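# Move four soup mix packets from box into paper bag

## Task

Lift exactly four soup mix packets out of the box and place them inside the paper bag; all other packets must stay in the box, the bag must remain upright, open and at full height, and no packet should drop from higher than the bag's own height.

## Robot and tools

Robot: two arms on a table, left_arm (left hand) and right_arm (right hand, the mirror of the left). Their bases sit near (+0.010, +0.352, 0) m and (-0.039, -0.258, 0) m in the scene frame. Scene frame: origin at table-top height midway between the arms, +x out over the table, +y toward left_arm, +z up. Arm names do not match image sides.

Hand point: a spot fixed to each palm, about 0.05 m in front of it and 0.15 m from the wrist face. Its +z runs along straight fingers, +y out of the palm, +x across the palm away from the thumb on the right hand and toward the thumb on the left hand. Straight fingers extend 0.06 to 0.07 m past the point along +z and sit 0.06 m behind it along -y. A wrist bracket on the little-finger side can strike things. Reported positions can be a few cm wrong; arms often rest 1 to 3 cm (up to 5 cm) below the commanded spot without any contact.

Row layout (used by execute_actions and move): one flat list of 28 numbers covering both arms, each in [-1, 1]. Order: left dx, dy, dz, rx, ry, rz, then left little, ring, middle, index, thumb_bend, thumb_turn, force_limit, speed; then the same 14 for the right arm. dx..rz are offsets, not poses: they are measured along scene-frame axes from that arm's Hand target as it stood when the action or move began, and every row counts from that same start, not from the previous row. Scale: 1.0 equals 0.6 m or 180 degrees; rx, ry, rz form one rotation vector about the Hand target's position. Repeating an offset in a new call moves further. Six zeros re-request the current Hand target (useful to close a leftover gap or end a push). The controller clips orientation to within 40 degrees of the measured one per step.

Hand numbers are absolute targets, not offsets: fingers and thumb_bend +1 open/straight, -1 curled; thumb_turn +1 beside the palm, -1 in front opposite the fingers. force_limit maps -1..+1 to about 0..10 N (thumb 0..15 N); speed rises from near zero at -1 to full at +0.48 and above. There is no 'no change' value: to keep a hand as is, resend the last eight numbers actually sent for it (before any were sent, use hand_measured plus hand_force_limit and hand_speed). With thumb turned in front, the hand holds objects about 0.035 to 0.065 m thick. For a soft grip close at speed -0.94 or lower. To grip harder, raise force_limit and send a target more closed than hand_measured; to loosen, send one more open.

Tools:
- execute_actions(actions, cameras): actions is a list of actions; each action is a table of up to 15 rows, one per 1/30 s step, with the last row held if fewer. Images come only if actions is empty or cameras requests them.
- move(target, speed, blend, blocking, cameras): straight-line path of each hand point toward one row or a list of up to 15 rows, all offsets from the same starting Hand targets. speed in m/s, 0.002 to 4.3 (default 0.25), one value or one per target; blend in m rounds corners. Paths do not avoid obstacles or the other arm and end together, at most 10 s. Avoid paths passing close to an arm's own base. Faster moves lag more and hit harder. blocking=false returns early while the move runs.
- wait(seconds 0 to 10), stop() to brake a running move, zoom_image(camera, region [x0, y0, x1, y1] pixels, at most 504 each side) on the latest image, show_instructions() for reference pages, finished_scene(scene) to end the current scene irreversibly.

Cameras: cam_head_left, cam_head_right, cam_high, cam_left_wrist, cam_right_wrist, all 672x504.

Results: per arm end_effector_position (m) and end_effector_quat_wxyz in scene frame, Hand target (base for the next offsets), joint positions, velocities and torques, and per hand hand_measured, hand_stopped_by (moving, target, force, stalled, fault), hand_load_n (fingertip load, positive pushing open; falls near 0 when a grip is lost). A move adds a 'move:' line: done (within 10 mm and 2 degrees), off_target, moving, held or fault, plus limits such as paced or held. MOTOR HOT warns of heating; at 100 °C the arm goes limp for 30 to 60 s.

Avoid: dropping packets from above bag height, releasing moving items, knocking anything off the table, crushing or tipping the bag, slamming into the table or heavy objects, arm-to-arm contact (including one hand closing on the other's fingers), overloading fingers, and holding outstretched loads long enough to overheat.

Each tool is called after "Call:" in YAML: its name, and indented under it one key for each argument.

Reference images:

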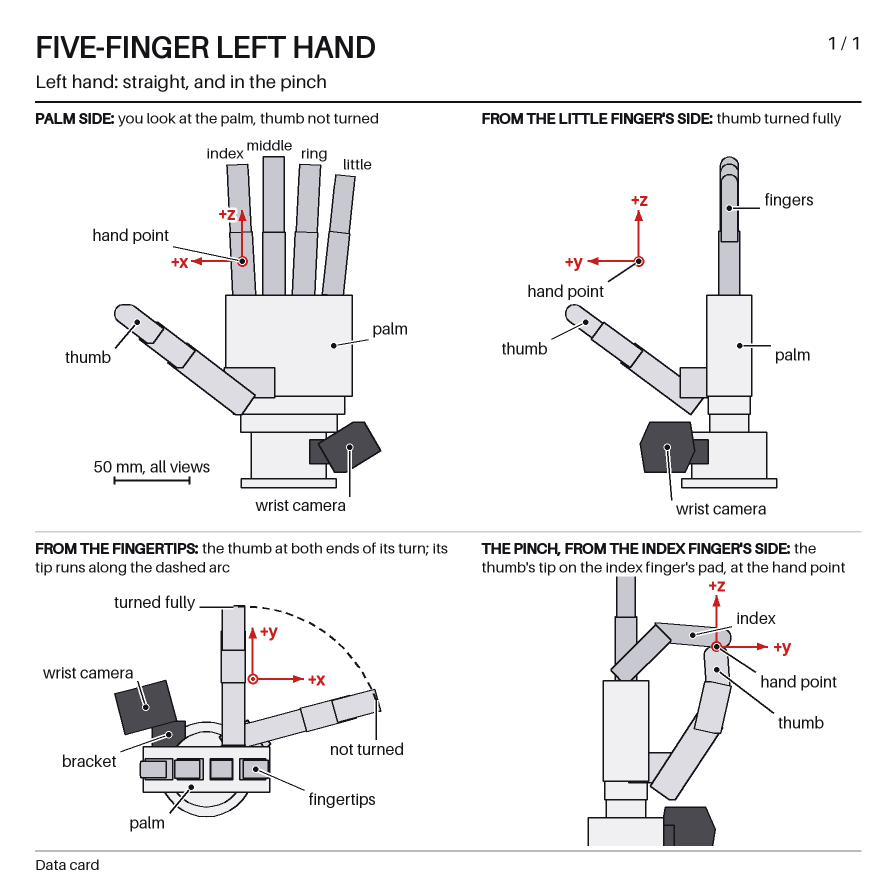

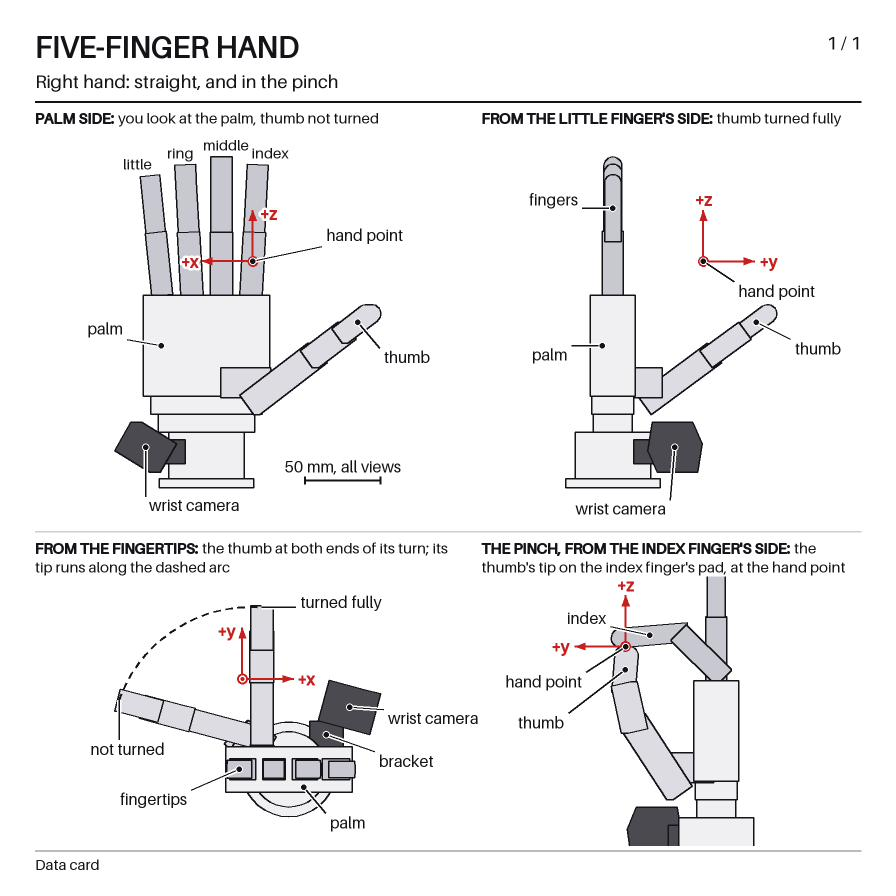

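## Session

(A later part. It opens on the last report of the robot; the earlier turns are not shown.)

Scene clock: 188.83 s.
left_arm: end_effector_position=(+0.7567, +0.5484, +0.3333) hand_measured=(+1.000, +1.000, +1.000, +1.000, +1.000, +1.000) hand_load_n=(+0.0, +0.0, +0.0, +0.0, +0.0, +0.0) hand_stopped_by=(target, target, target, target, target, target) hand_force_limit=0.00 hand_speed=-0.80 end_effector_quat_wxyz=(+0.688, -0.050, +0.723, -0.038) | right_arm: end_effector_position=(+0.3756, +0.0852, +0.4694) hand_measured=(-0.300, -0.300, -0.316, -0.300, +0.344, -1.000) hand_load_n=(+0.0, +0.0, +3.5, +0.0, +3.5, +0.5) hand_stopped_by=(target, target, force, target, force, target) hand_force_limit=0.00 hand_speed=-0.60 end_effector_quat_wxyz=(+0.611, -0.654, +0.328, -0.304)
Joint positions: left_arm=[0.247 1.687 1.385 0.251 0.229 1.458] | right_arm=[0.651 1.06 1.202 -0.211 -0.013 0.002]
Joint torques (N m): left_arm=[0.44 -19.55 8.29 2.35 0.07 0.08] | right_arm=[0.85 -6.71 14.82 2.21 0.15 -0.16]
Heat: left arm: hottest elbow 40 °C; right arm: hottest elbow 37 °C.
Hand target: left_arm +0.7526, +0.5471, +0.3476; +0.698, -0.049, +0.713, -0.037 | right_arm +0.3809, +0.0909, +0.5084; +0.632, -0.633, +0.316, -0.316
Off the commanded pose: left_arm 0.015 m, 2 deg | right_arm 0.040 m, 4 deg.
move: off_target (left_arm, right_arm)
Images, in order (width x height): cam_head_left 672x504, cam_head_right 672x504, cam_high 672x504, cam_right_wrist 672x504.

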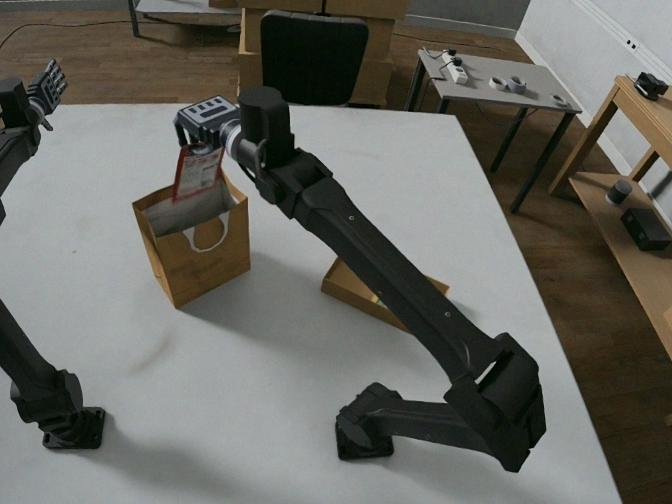

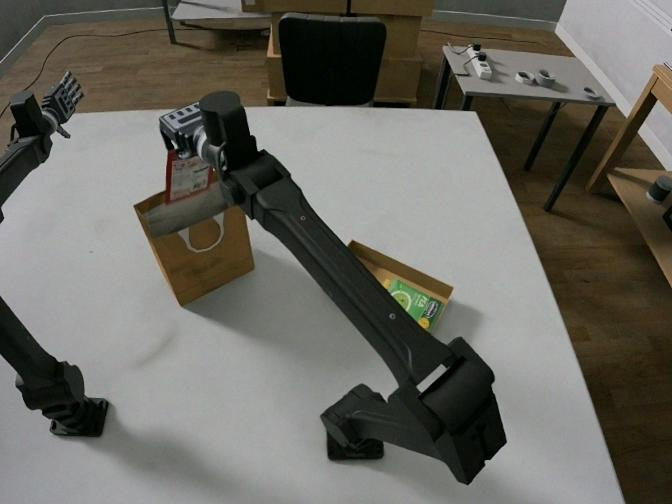

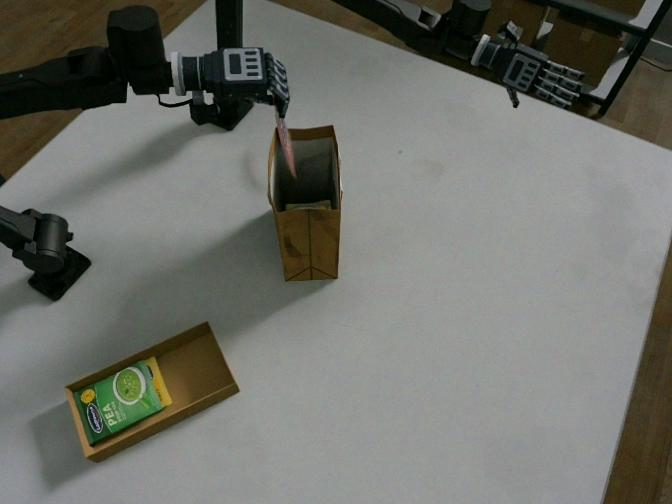

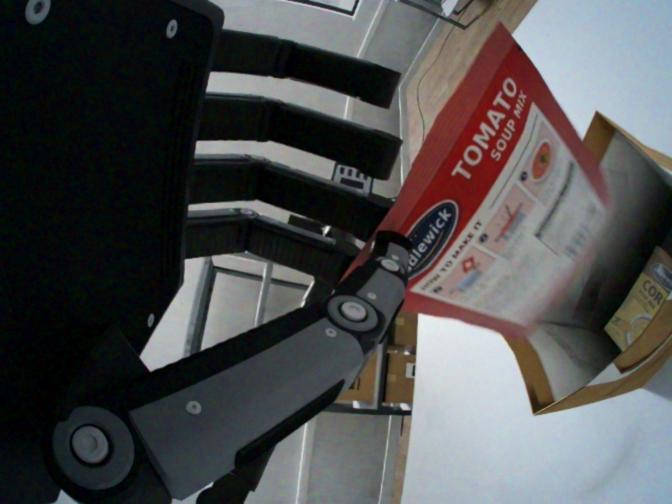

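Call:
move:
  target:
    - [0,0,0,0,0,0,1,1,1,1,1,1,0,-0.8, 0.032,0.023,-0.05,0,0,0,-0.3,-0.3,-0.32,-0.3,0.0,-1,0.0,-0.6]
    - [0,0,0,0,0,0,1,1,1,1,1,1,0,-0.8, 0.032,0.023,-0.16,0,0,0,-0.3,-0.3,-0.32,-0.3,0.0,-1,0.0,-0.6]
  speed: 0.15
  cameras: ["cam_right_wrist","cam_head_left","cam_high","cam_head_right"]

Call:
zoom_image:
  camera: "cam_high"
  region: [200, 40, 400, 290]

Call:
zoom_image:
  camera: "cam_head_right"
  region: [100, 90, 300, 290]

Scene clock: 191.27 s.
left_arm: end_effector_position=(+0.7567, +0.5484, +0.3333) hand_measured=(+1.000, +1.000, +1.000, +1.000, +1.000, +1.000) hand_load_n=(+0.0, +0.0, +0.0, +0.0, +0.0, +0.0) hand_stopped_by=(target, target, target, target, target, target) hand_force_limit=0.00 hand_speed=-0.80 end_effector_quat_wxyz=(+0.688, -0.050, +0.723, -0.038) | right_arm: end_effector_position=(+0.3989, +0.1022, +0.4111) hand_measured=(-0.300, -0.300, -0.316, -0.300, +0.344, -1.000) hand_load_n=(+0.0, +0.0, +3.5, +0.0, +3.5, +0.5) hand_stopped_by=(target, target, force, target, force, target) hand_force_limit=0.00 hand_speed=-0.60 end_effector_quat_wxyz=(+0.628, -0.637, +0.319, -0.313)
Joint positions: left_arm=[0.247 1.687 1.385 0.251 0.229 1.458] | right_arm=[0.651 1.12 1.053 0.051 -0.013 0.002]
Joint torques (N m): left_arm=[0.73 -19.6 8.4 2.59 0.02 0.11] | right_arm=[0.38 -7.88 9.84 2.62 0.11 -0.16]
Heat: left arm: hottest elbow 40 °C; right arm: hottest elbow 38 °C.
Hand target: left_arm +0.7526, +0.5471, +0.3476; +0.698, -0.049, +0.713, -0.037 | right_arm +0.4001, +0.1047, +0.4125; +0.632, -0.633, +0.316, -0.316
Off the commanded pose: left_arm 0.015 m, 2 deg | right_arm 0.003 m, 1 deg.
move: off_target (left_arm)
Images, in order (width x height): cam_head_left 672x504, cam_head_right 672x504, cam_high 672x504, cam_right_wrist 672x504.

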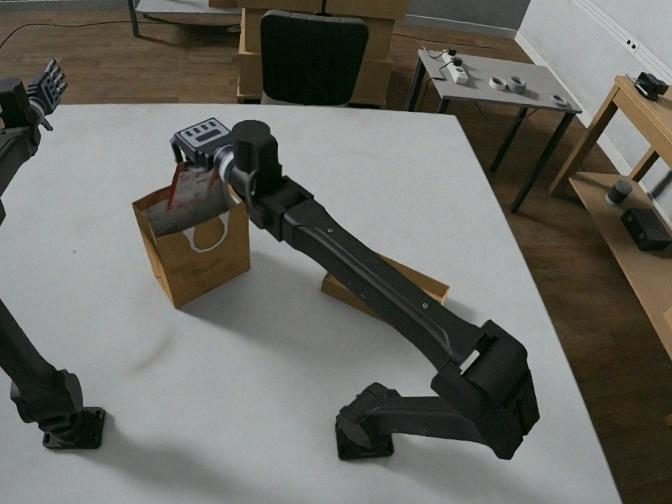

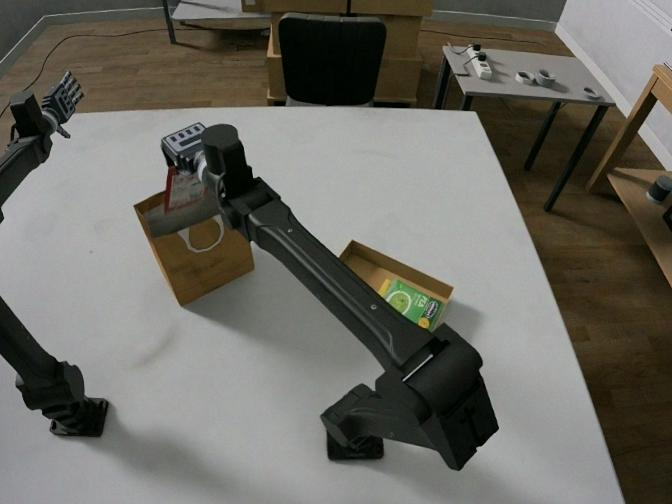

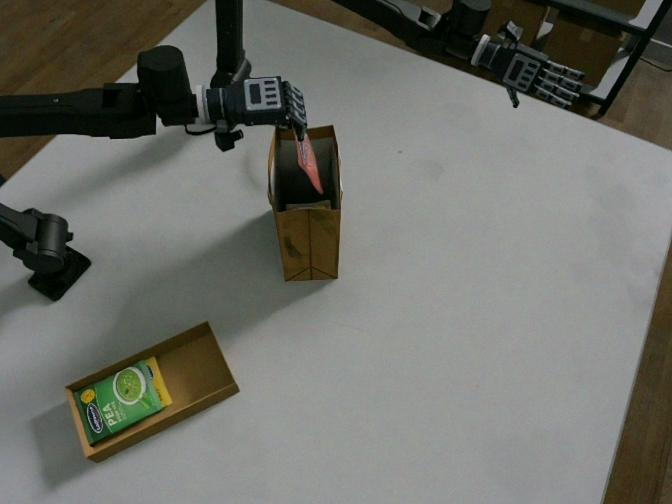

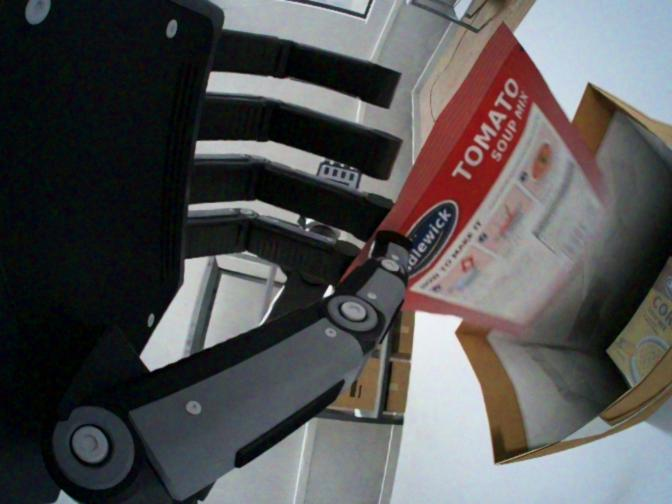

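Scaled by 2.016.

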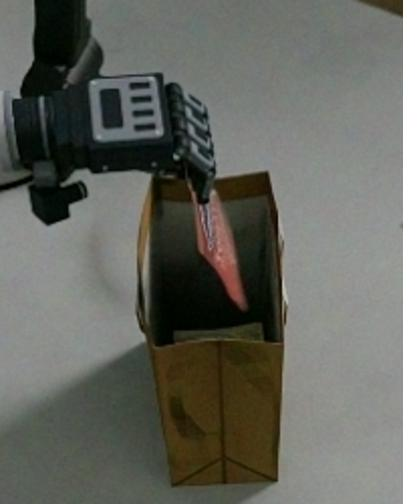

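Scaled by 2.520.

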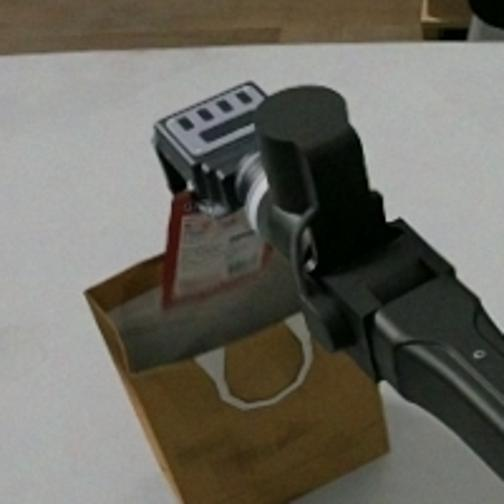

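Call:
move:
  target:
    - [0,0,0,0,0,0,1,1,1,1,1,1,0,-0.8, -0.012,-0.014,-0.095,0,0,0,-0.3,-0.3,-0.32,-0.3,0.0,-1,0.0,-0.6]
  speed: 0.15
  cameras: ["cam_right_wrist","cam_head_left","cam_high","cam_head_right"]

Call:
zoom_image:
  camera: "cam_high"
  region: [200, 40, 400, 290]

Call:
zoom_image:
  camera: "cam_head_right"
  region: [100, 90, 300, 290]

Scene clock: 192.77 s.
left_arm: end_effector_position=(+0.7567, +0.5484, +0.3333) hand_measured=(+1.000, +1.000, +1.000, +1.000, +1.000, +1.000) hand_load_n=(+0.0, +0.0, +0.0, +0.0, +0.0, +0.0) hand_stopped_by=(target, target, target, target, target, target) hand_force_limit=0.00 hand_speed=-0.80 end_effector_quat_wxyz=(+0.688, -0.050, +0.723, -0.038) | right_arm: end_effector_position=(+0.3917, +0.0969, +0.3509) hand_measured=(-0.300, -0.300, -0.316, -0.300, +0.344, -1.000) hand_load_n=(+0.0, +0.0, +3.5, +0.0, +3.5, +1.0) hand_stopped_by=(target, target, force, target, force, target) hand_force_limit=0.00 hand_speed=-0.60 end_effector_quat_wxyz=(+0.626, -0.639, +0.320, -0.312)
Joint positions: left_arm=[0.247 1.687 1.385 0.251 0.229 1.458] | right_arm=[0.651 1.12 0.898 0.2 -0.013 0.002]
Joint torques (N m): left_arm=[0.85 -19.19 8.64 2.36 0.05 0.04] | right_arm=[-0.15 -8.59 9.46 2.44 -0.13 -0.15]
Heat: left arm: hottest elbow 40 °C; right arm: hottest elbow 38 °C.
Hand target: left_arm +0.7526, +0.5471, +0.3476; +0.698, -0.049, +0.713, -0.037 | right_arm +0.3929, +0.0963, +0.3554; +0.632, -0.633, +0.316, -0.316
Off the commanded pose: left_arm 0.015 m, 2 deg | right_arm 0.005 m, 1 deg.
move: off_target (left_arm)
Images, in order (width x height): cam_head_left 672x504, cam_head_right 672x504, cam_high 672x504, cam_right_wrist 672x504.

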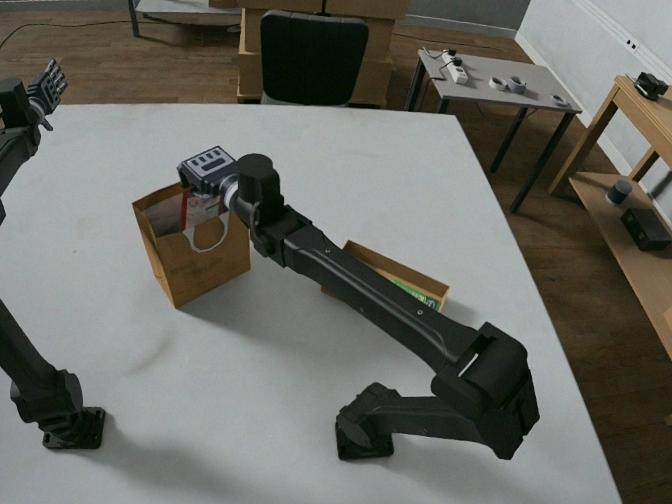

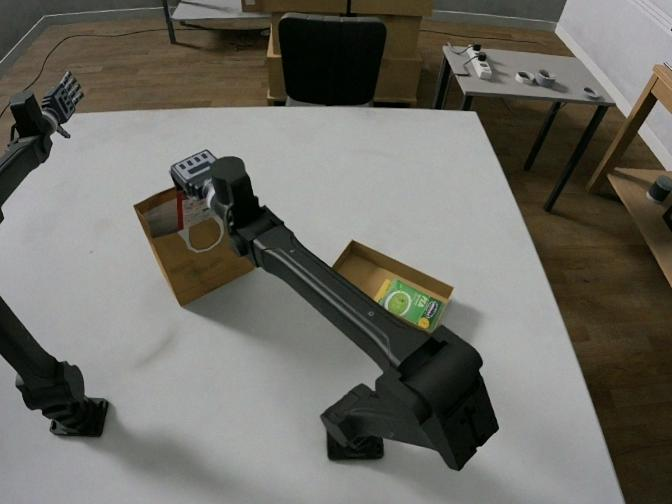

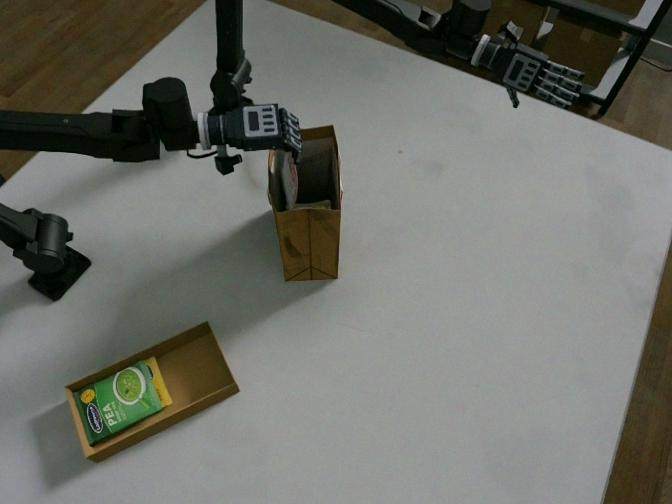

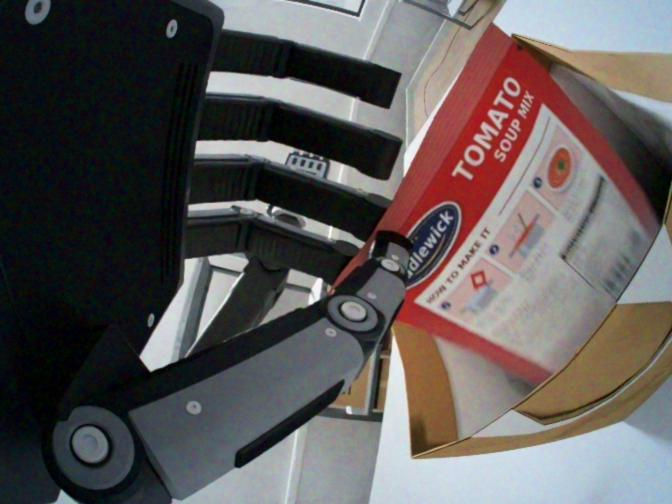

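Scaled by 2.016.

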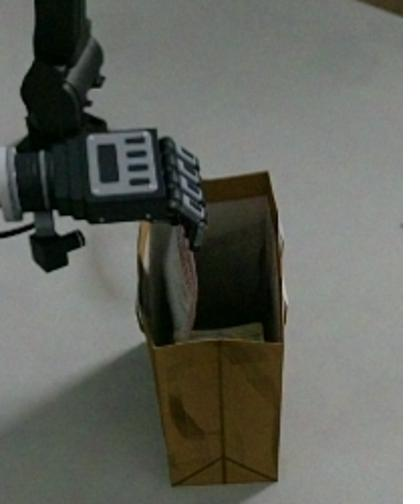

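Scaled by 2.520.

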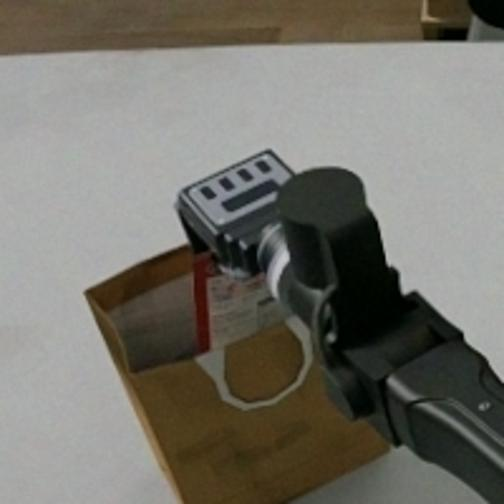

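Call:
move:
  target:
    - [0,0,0,0,0,0,1,1,1,1,1,1,0,-0.8, 0,0,0,0,0,0,0.3,0.3,0.3,0.3,0.45,-1,0.0,-0.2]
  speed: 0.15
  cameras: ["cam_right_wrist","cam_high"]

Call:
zoom_image:
  camera: "cam_high"
  region: [200, 40, 400, 290]

Scene clock: 193.90 s.
left_arm: end_effector_position=(+0.7567, +0.5484, +0.3333) hand_measured=(+1.000, +1.000, +1.000, +1.000, +1.000, +1.000) hand_load_n=(+0.0, +0.0, +0.0, +0.0, +0.0, +0.0) hand_stopped_by=(target, target, target, target, target, target) hand_force_limit=0.00 hand_speed=-0.80 end_effector_quat_wxyz=(+0.688, -0.050, +0.723, -0.038) | right_arm: end_effector_position=(+0.3920, +0.0971, +0.3522) hand_measured=(+0.300, +0.300, +0.300, +0.300, +0.450, -1.000) hand_load_n=(+0.0, +0.0, +0.0, -0.5, +0.0, +0.0) hand_stopped_by=(target, target, target, target, target, target) hand_force_limit=0.00 hand_speed=-0.20 end_effector_quat_wxyz=(+0.627, -0.637, +0.320, -0.313)
Joint positions: left_arm=[0.247 1.687 1.385 0.251 0.229 1.458] | right_arm=[0.651 1.12 0.898 0.205 -0.013 0.002]
Joint torques (N m): left_arm=[0.56 -19.02 8.4 2.47 0.06 0.07] | right_arm=[0.26 -8.47 9.58 2.32 -0.15 -0.17]
Heat: left arm: hottest elbow 40 °C; right arm: hottest elbow 38 °C.
Hand target: left_arm +0.7526, +0.5471, +0.3476; +0.698, -0.049, +0.713, -0.037 | right_arm +0.3929, +0.0963, +0.3554; +0.632, -0.633, +0.316, -0.316
Off the commanded pose: left_arm 0.015 m, 2 deg | right_arm 0.003 m, 1 deg.
move: off_target (left_arm)
Images, in order (width x height): cam_high 672x504, cam_right_wrist 672x504.

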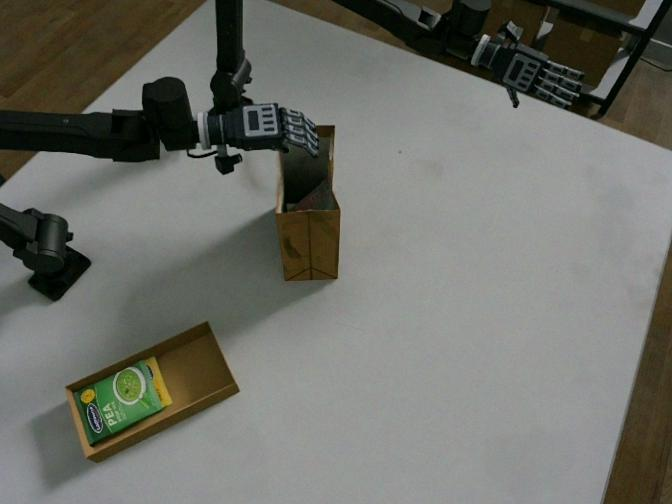

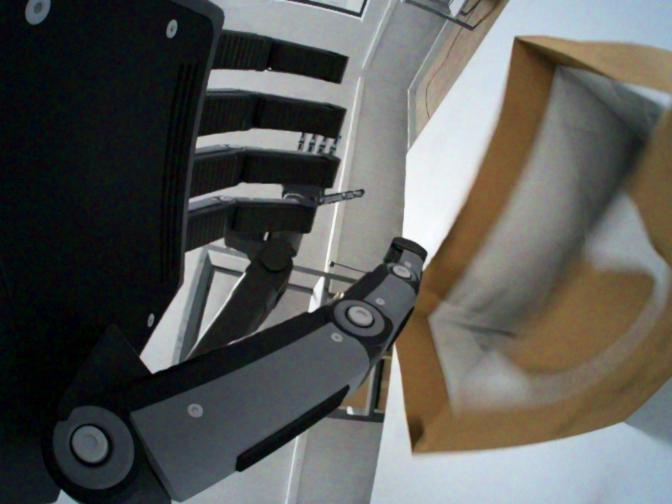

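Scaled by 2.016.

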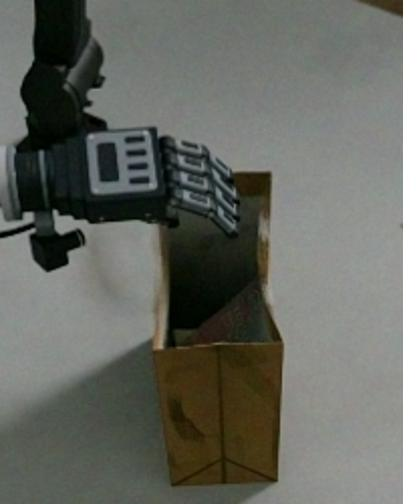

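Call:
move:
  target:
    - [0,0,0,0,0,0,1,1,1,1,1,1,0,-0.8, -0.05,-0.033,0.2,0,0,0,0.3,0.3,0.3,0.3,1,-1,0.0,0.2]
    - [0,0,0,0,0,0,1,1,1,1,1,1,0,-0.8, -0.067,-0.467,0.133,-0.2417,0.3046,0.0152,0.3,0.3,0.3,0.3,1,-1,0.0,0.2]
    - [0,0,0,0,0,0,1,1,1,1,1,1,0,-0.8, -0.068,-0.715,-0.35,-0.2417,0.3046,0.0152,0.3,0.3,0.3,0.3,1,-1,0.0,0.2]
  speed: 0.35
  blend: [0.03,0.06,0]
  cameras: ["cam_right_wrist","cam_head_left","cam_high"]

Call:
zoom_image:
  camera: "cam_high"
  region: [50, 290, 290, 490]

Call:
zoom_image:
  camera: "cam_high"
  region: [200, 40, 400, 290]

Scene clock: 199.13 s.
left_arm: end_effector_position=(+0.7567, +0.5484, +0.3333) hand_measured=(+1.000, +1.000, +1.000, +1.000, +1.000, +1.000) hand_load_n=(+0.0, +0.0, +0.0, +0.0, +0.0, +0.0) hand_stopped_by=(target, target, target, target, target, target) hand_force_limit=0.00 hand_speed=-0.80 end_effector_quat_wxyz=(+0.688, -0.050, +0.723, -0.038) | right_arm: end_effector_position=(+0.3503, -0.3308, +0.1520) hand_measured=(+0.300, +0.300, +0.300, +0.300, +1.000, -1.000) hand_load_n=(+0.0, +0.0, +0.5, +0.0, +0.0, +0.0) hand_stopped_by=(target, target, target, target, target, target) hand_force_limit=0.00 hand_speed=0.20 end_effector_quat_wxyz=(-0.157, +0.892, -0.418, +0.075)
Joint positions: left_arm=[0.247 1.687 1.385 0.251 0.229 1.458] | right_arm=[-0.227 1.405 1.174 -1.127 -0.279 -0.913]
Joint torques (N m): left_arm=[1.2 -18.67 8.47 2.21 -0.01 0.09] | right_arm=[0.21 -10.23 8.13 0.73 -0.35 -0.22]
Heat: left arm: hottest elbow 40 °C; right arm: hottest elbow 38 °C.
Hand target: left_arm +0.7526, +0.5471, +0.3476; +0.698, -0.049, +0.713, -0.037 | right_arm +0.3521, -0.3326, +0.1455; -0.158, +0.893, -0.416, +0.073
Off the commanded pose: left_arm 0.015 m, 2 deg | right_arm 0.007 m, 0 deg.
move: off_target (left_arm)
Images, in order (width x height): cam_head_left 672x504, cam_high 672x504, cam_right_wrist 672x504.

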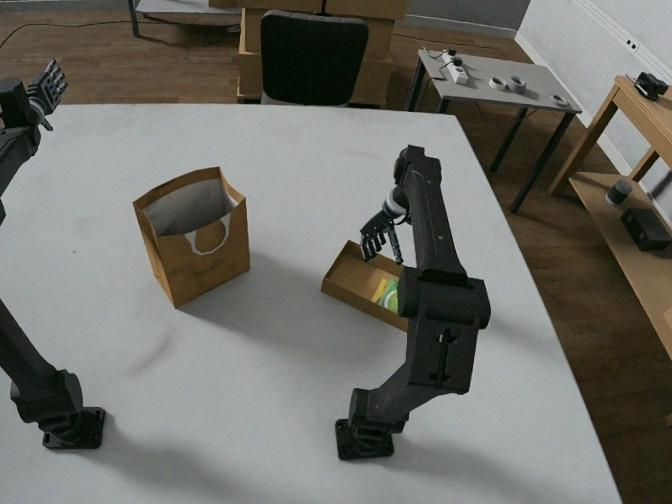

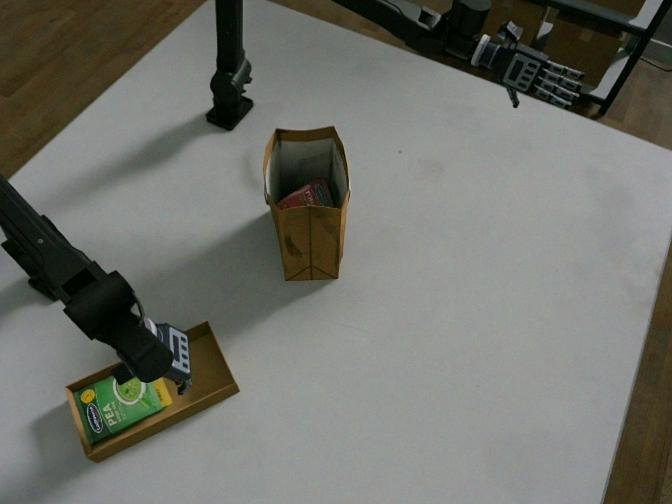

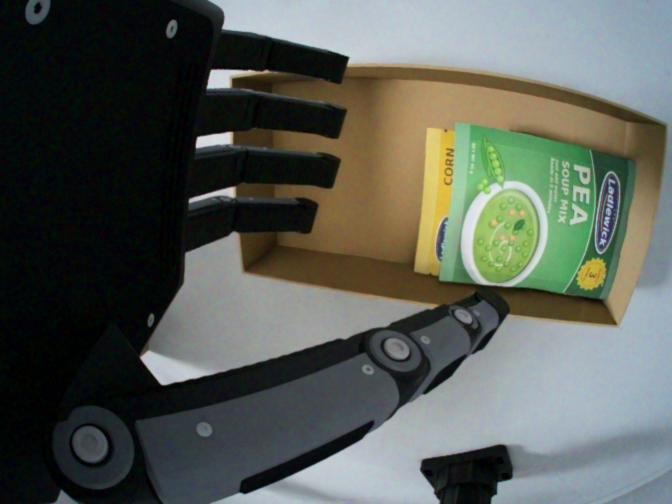

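Scaled by 2.100.

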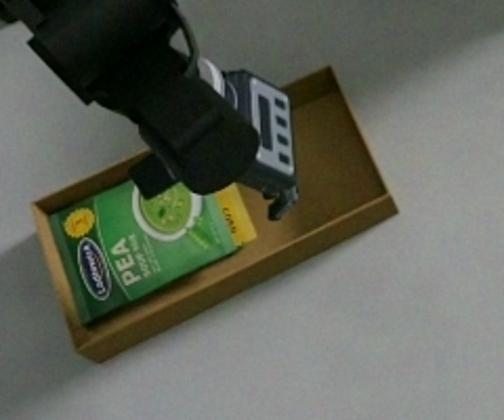

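Scaled by 2.016.

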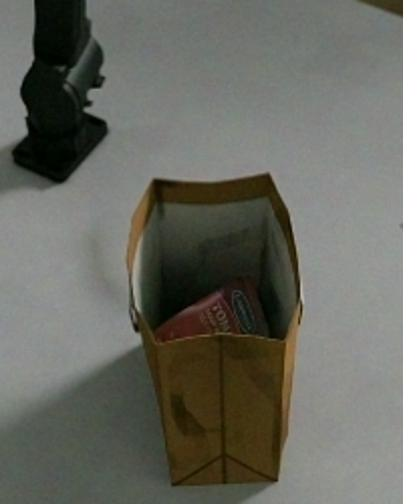

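Call:
move:
  target:
    - [0,0,0,0,0,0,1,1,1,1,1,1,0,-0.8, -0.052,-0.011,-0.1,0,0,0,-0.05,-0.05,-0.05,-0.05,1,-1,-0.3,0.2]
  speed: 0.15
  cameras: ["cam_right_wrist","cam_head_left"]

Scene clock: 201.63 s.
left_arm: end_effector_position=(+0.7567, +0.5484, +0.3333) hand_measured=(+1.000, +1.000, +1.000, +1.000, +1.000, +1.000) hand_load_n=(+0.0, +0.0, +0.0, +0.0, +0.0, +0.0) hand_stopped_by=(target, target, target, target, target, target) hand_force_limit=0.00 hand_speed=-0.80 end_effector_quat_wxyz=(+0.688, -0.050, +0.723, -0.038) | right_arm: end_effector_position=(+0.3204, -0.3368, +0.0861) hand_measured=(-0.050, -0.050, -0.050, -0.050, +1.000, -1.000) hand_load_n=(+0.0, +0.0, +0.0, +0.0, +0.0, +0.0) hand_stopped_by=(target, target, target, target, target, target) hand_force_limit=-0.30 hand_speed=0.20 end_effector_quat_wxyz=(-0.155, +0.893, -0.418, +0.067)
Joint positions: left_arm=[0.247 1.687 1.385 0.251 0.229 1.458] | right_arm=[-0.261 1.405 0.992 -0.971 -0.286 -0.95]
Joint torques (N m): left_arm=[0.5 -19.9 8.21 2.77 0.07 0.11] | right_arm=[-0.21 -11.46 7.36 0.68 -0.34 -0.21]
Heat: left arm: hottest elbow 40 °C; right arm: hottest elbow 38 °C.
Hand target: left_arm +0.7526, +0.5471, +0.3476; +0.698, -0.049, +0.713, -0.037 | right_arm +0.3208, -0.3392, +0.0854; -0.157, +0.893, -0.416, +0.073
Off the commanded pose: left_arm 0.015 m, 2 deg | right_arm 0.003 m, 1 deg.
move: off_target (left_arm)
Images, in order (width x height): cam_head_left 672x504, cam_right_wrist 672x504.

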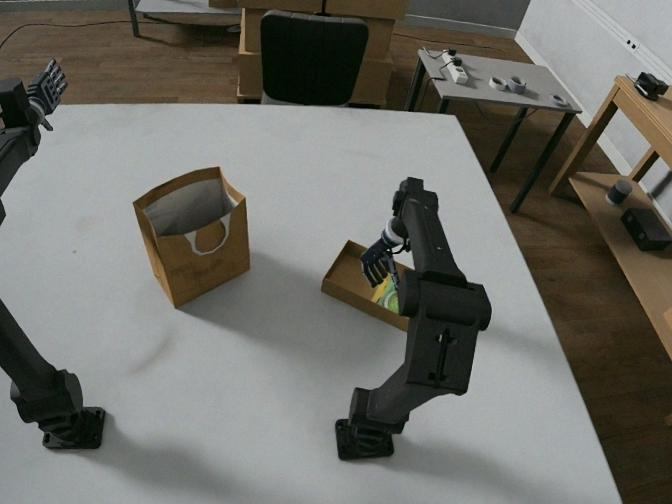

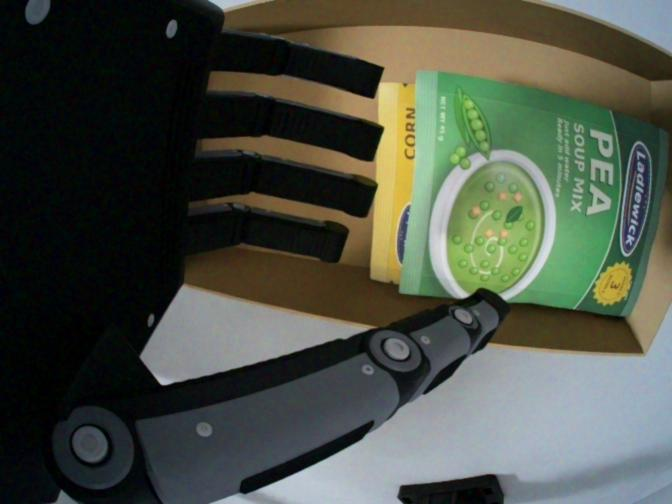

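Call:
move:
  target:
    - [0,0,0,0,0,0,1,1,1,1,1,1,0,-0.8, -0.008,-0.006,-0.04,0,0,0,-0.05,-0.05,-0.05,-0.05,1,-1,-0.3,0.2]
    - [0,0,0,0,0,0,1,1,1,1,1,1,0,-0.8, -0.008,-0.006,-0.08,0,0,0,-0.05,-0.05,-0.05,-0.05,1,-1,-0.3,0.2]
  speed: 0.1
  cameras: ["cam_right_wrist","cam_head_left"]

Call:
zoom_image:
  camera: "cam_right_wrist"
  region: [290, 20, 500, 380]

Scene clock: 204.20 s.
left_arm: end_effector_position=(+0.7567, +0.5484, +0.3333) hand_measured=(+1.000, +1.000, +1.000, +1.000, +1.000, +1.000) hand_load_n=(+0.0, +0.0, +0.0, +0.0, +0.0, +0.0) hand_stopped_by=(target, target, target, target, target, target) hand_force_limit=0.00 hand_speed=-0.80 end_effector_quat_wxyz=(+0.688, -0.050, +0.723, -0.038) | right_arm: end_effector_position=(+0.3166, -0.3401, +0.0442) hand_measured=(-0.050, -0.050, -0.050, -0.050, +1.000, -1.000) hand_load_n=(+0.0, +0.0, -0.5, +0.0, +0.0, +0.0) hand_stopped_by=(target, target, target, target, target, target) hand_force_limit=-0.30 hand_speed=0.20 end_effector_quat_wxyz=(-0.157, +0.893, -0.416, +0.075)
Joint positions: left_arm=[0.247 1.687 1.385 0.251 0.229 1.458] | right_arm=[-0.272 1.442 0.906 -0.835 -0.289 -0.963]
Joint torques (N m): left_arm=[0.73 -18.61 8.66 2.48 0.06 0.1] | right_arm=[-0.09 -9.7 7.08 0.61 -0.32 -0.21]
Heat: left arm: hottest elbow 40 °C; right arm: hottest elbow 38 °C.
Hand target: left_arm +0.7526, +0.5471, +0.3476; +0.698, -0.049, +0.713, -0.037 | right_arm +0.3161, -0.3428, +0.0374; -0.158, +0.893, -0.416, +0.073
Off the commanded pose: left_arm 0.015 m, 2 deg | right_arm 0.007 m, 0 deg.
move: off_target (left_arm)
Images, in order (width x height): cam_head_left 672x504, cam_right_wrist 672x504.

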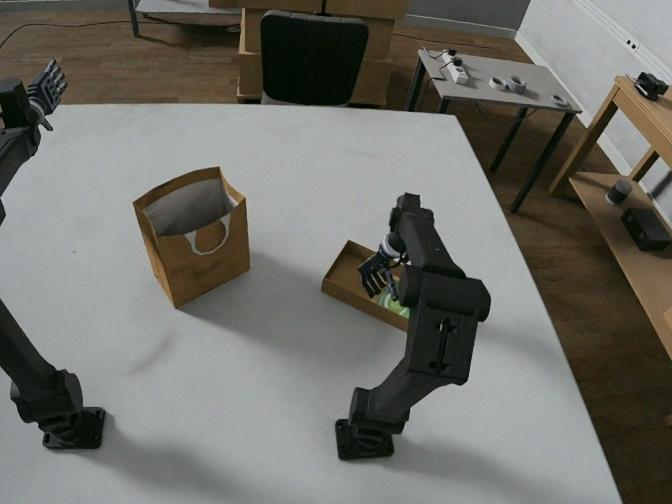

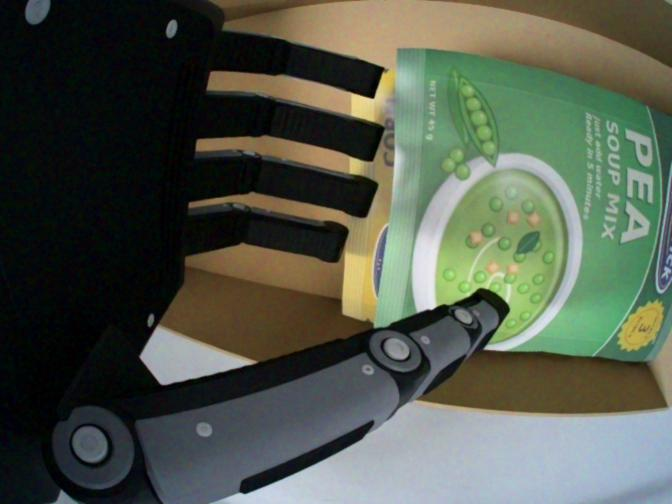

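Scaled by 1.400 from the camera's 672x504 image, which has a finer 960x720 frame.

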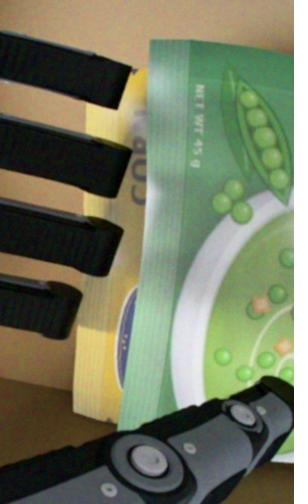

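Call:
move:
  target:
    - [0,0,0,0,0,0,1,1,1,1,1,1,0,-0.8, -0.045,-0.0375,-0.006,0,0,0,-0.05,-0.05,-0.05,-0.05,1,-1,-0.3,0.2]
  speed: 0.1
  cameras: ["cam_right_wrist","cam_head_left"]

Call:
zoom_image:
  camera: "cam_right_wrist"
  region: [290, 20, 500, 380]

Call:
zoom_image:
  camera: "cam_head_left"
  region: [310, 200, 430, 350]

Scene clock: 205.63 s.
left_arm: end_effector_position=(+0.7567, +0.5484, +0.3333) hand_measured=(+1.000, +1.000, +1.000, +1.000, +1.000, +1.000) hand_load_n=(+0.0, +0.0, +0.0, +0.0, +0.0, +0.0) hand_stopped_by=(target, target, target, target, target, target) hand_force_limit=0.00 hand_speed=-0.80 end_effector_quat_wxyz=(+0.688, -0.050, +0.723, -0.038) | right_arm: end_effector_position=(+0.2963, -0.3622, +0.0387) hand_measured=(-0.050, -0.050, -0.050, -0.050, +1.000, -1.000) hand_load_n=(+0.0, +0.0, -1.0, +0.0, +0.0, +0.0) hand_stopped_by=(target, target, target, target, target, target) hand_force_limit=-0.30 hand_speed=0.20 end_effector_quat_wxyz=(-0.160, +0.892, -0.415, +0.078)
Joint positions: left_arm=[0.247 1.687 1.385 0.251 0.229 1.458] | right_arm=[-0.349 1.419 0.867 -0.835 -0.31 -1.041]
Joint torques (N m): left_arm=[0.67 -20.01 8.47 2.5 0.01 0.07] | right_arm=[-0.56 -10.05 6.39 0.23 -0.11 -0.27]
Heat: left arm: hottest elbow 40 °C; right arm: hottest elbow 38 °C.
Hand target: left_arm +0.7526, +0.5471, +0.3476; +0.698, -0.049, +0.713, -0.037 | right_arm +0.2891, -0.3653, +0.0338; -0.157, +0.893, -0.416, +0.073
Off the commanded pose: left_arm 0.015 m, 2 deg | right_arm 0.009 m, 1 deg.
move: off_target (left_arm)
Images, in order (width x height): cam_head_left 672x504, cam_right_wrist 672x504.

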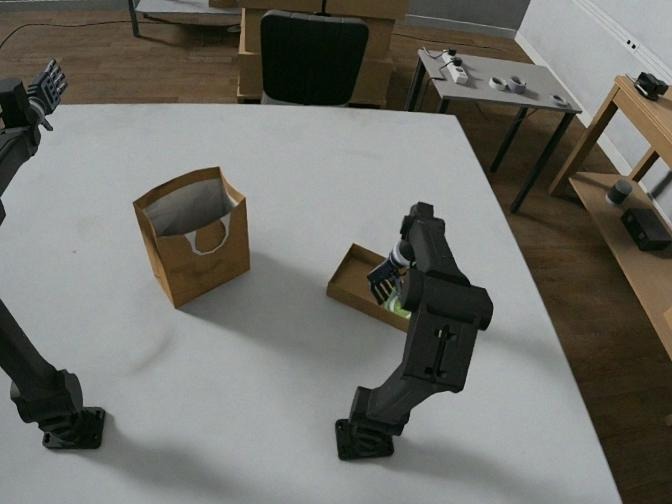

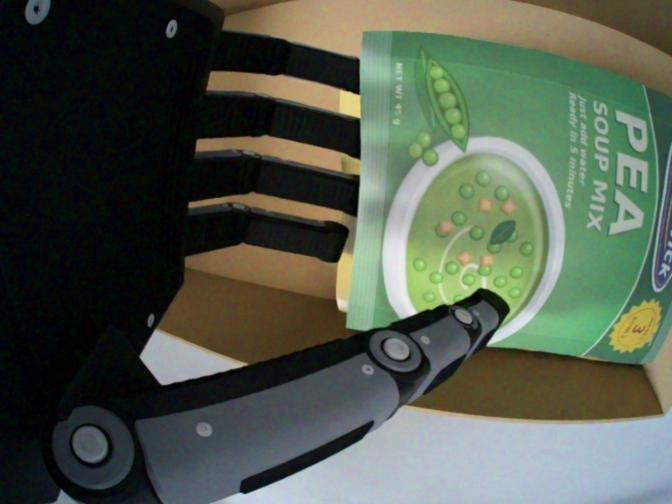

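Scaled by 1.400 from the camera's 672x504 image, which has a finer 960x720 frame.

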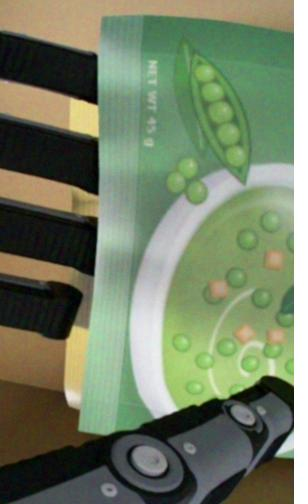

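Scaled by 3.360.

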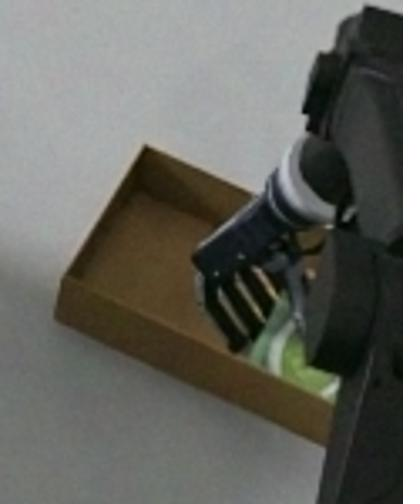

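Call:
move:
  target:
    - [0,0,0,0,0,0,1,1,1,1,1,1,0,-0.8, -0.02,-0.017,0.0,0,0,0,-0.05,-0.05,-0.05,-0.05,1,-1,-0.3,-0.2]
    - [0,0,0,0,0,0,1,1,1,1,1,1,0,-0.8, -0.02,-0.017,0.0,0,0,0,-0.3,-0.3,-0.3,-0.3,1,-1,-0.3,-0.2]
    - [0,0,0,0,0,0,1,1,1,1,1,1,0,-0.8, -0.02,-0.017,0.0,0,0,0,-0.3,-0.3,-0.3,-0.3,0.1,-1,-0.3,-0.3]
  speed: 0.1
  cameras: ["cam_right_wrist","cam_head_left"]

Call:
zoom_image:
  camera: "cam_right_wrist"
  region: [290, 20, 500, 380]

Call:
zoom_image:
  camera: "cam_head_left"
  region: [310, 200, 430, 350]

Scene clock: 209.30 s.
left_arm: end_effector_position=(+0.7567, +0.5484, +0.3333) hand_measured=(+1.000, +1.000, +1.000, +1.000, +1.000, +1.000) hand_load_n=(+0.0, +0.0, +0.0, +0.0, +0.0, +0.0) hand_stopped_by=(target, target, target, target, target, target) hand_force_limit=0.00 hand_speed=-0.80 end_effector_quat_wxyz=(+0.688, -0.050, +0.723, -0.038) | right_arm: end_effector_position=(+0.2833, -0.3744, +0.0361) hand_measured=(-0.300, -0.300, -0.300, -0.300, +0.378, -1.000) hand_load_n=(+0.0, +0.0, +4.0, +0.5, +5.0, +1.0) hand_stopped_by=(target, target, target, target, force, target) hand_force_limit=-0.30 hand_speed=-0.30 end_effector_quat_wxyz=(-0.159, +0.893, -0.414, +0.080)
Joint positions: left_arm=[0.247 1.687 1.385 0.251 0.229 1.458] | right_arm=[-0.392 1.404 0.844 -0.837 -0.315 -1.086]
Joint torques (N m): left_arm=[1.08 -18.73 8.38 2.55 0.03 0.07] | right_arm=[-0.21 -9.82 6.86 -0.25 -0.17 -0.23]
Heat: left arm: hottest elbow 40 °C; right arm: hottest elbow 37 °C.
Hand target: left_arm +0.7526, +0.5471, +0.3476; +0.698, -0.049, +0.713, -0.037 | right_arm +0.2771, -0.3754, +0.0338; -0.157, +0.893, -0.416, +0.073
Off the commanded pose: left_arm 0.015 m, 2 deg | right_arm 0.007 m, 1 deg.
move: off_target (left_arm); target 2's new numbers were sent with right_arm's hand 0.012 m and 1 deg from that target
Images, in order (width x height): cam_head_left 672x504, cam_right_wrist 672x504.

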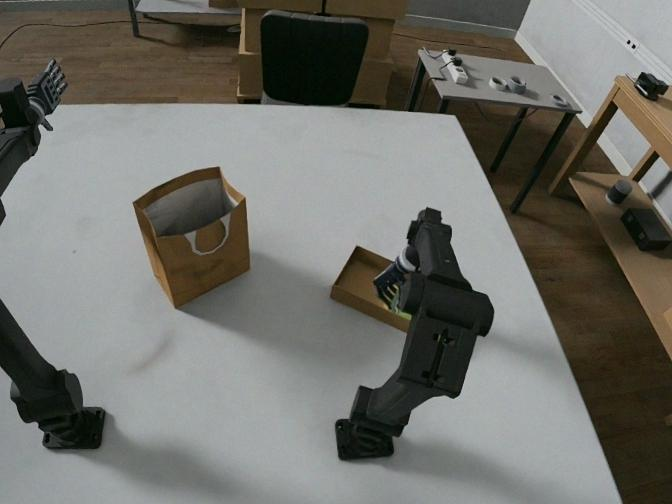

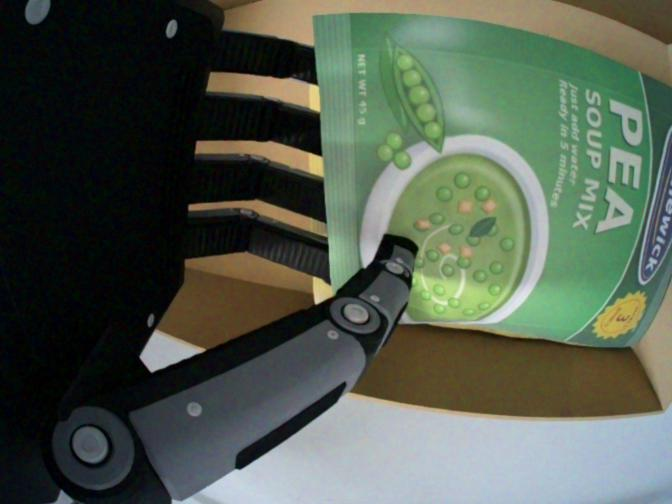

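Scaled by 1.400 from the camera's 672x504 image, which has a finer 960x720 frame.

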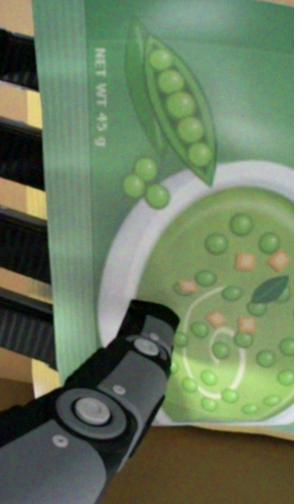

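Scaled by 3.360.

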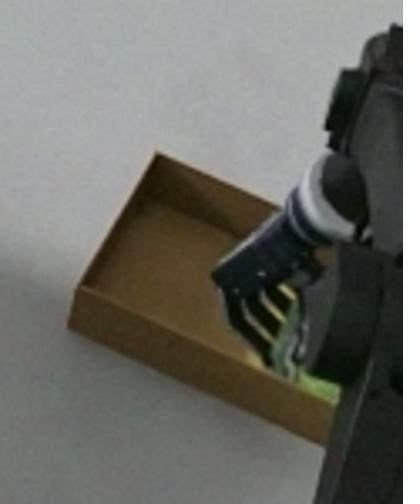

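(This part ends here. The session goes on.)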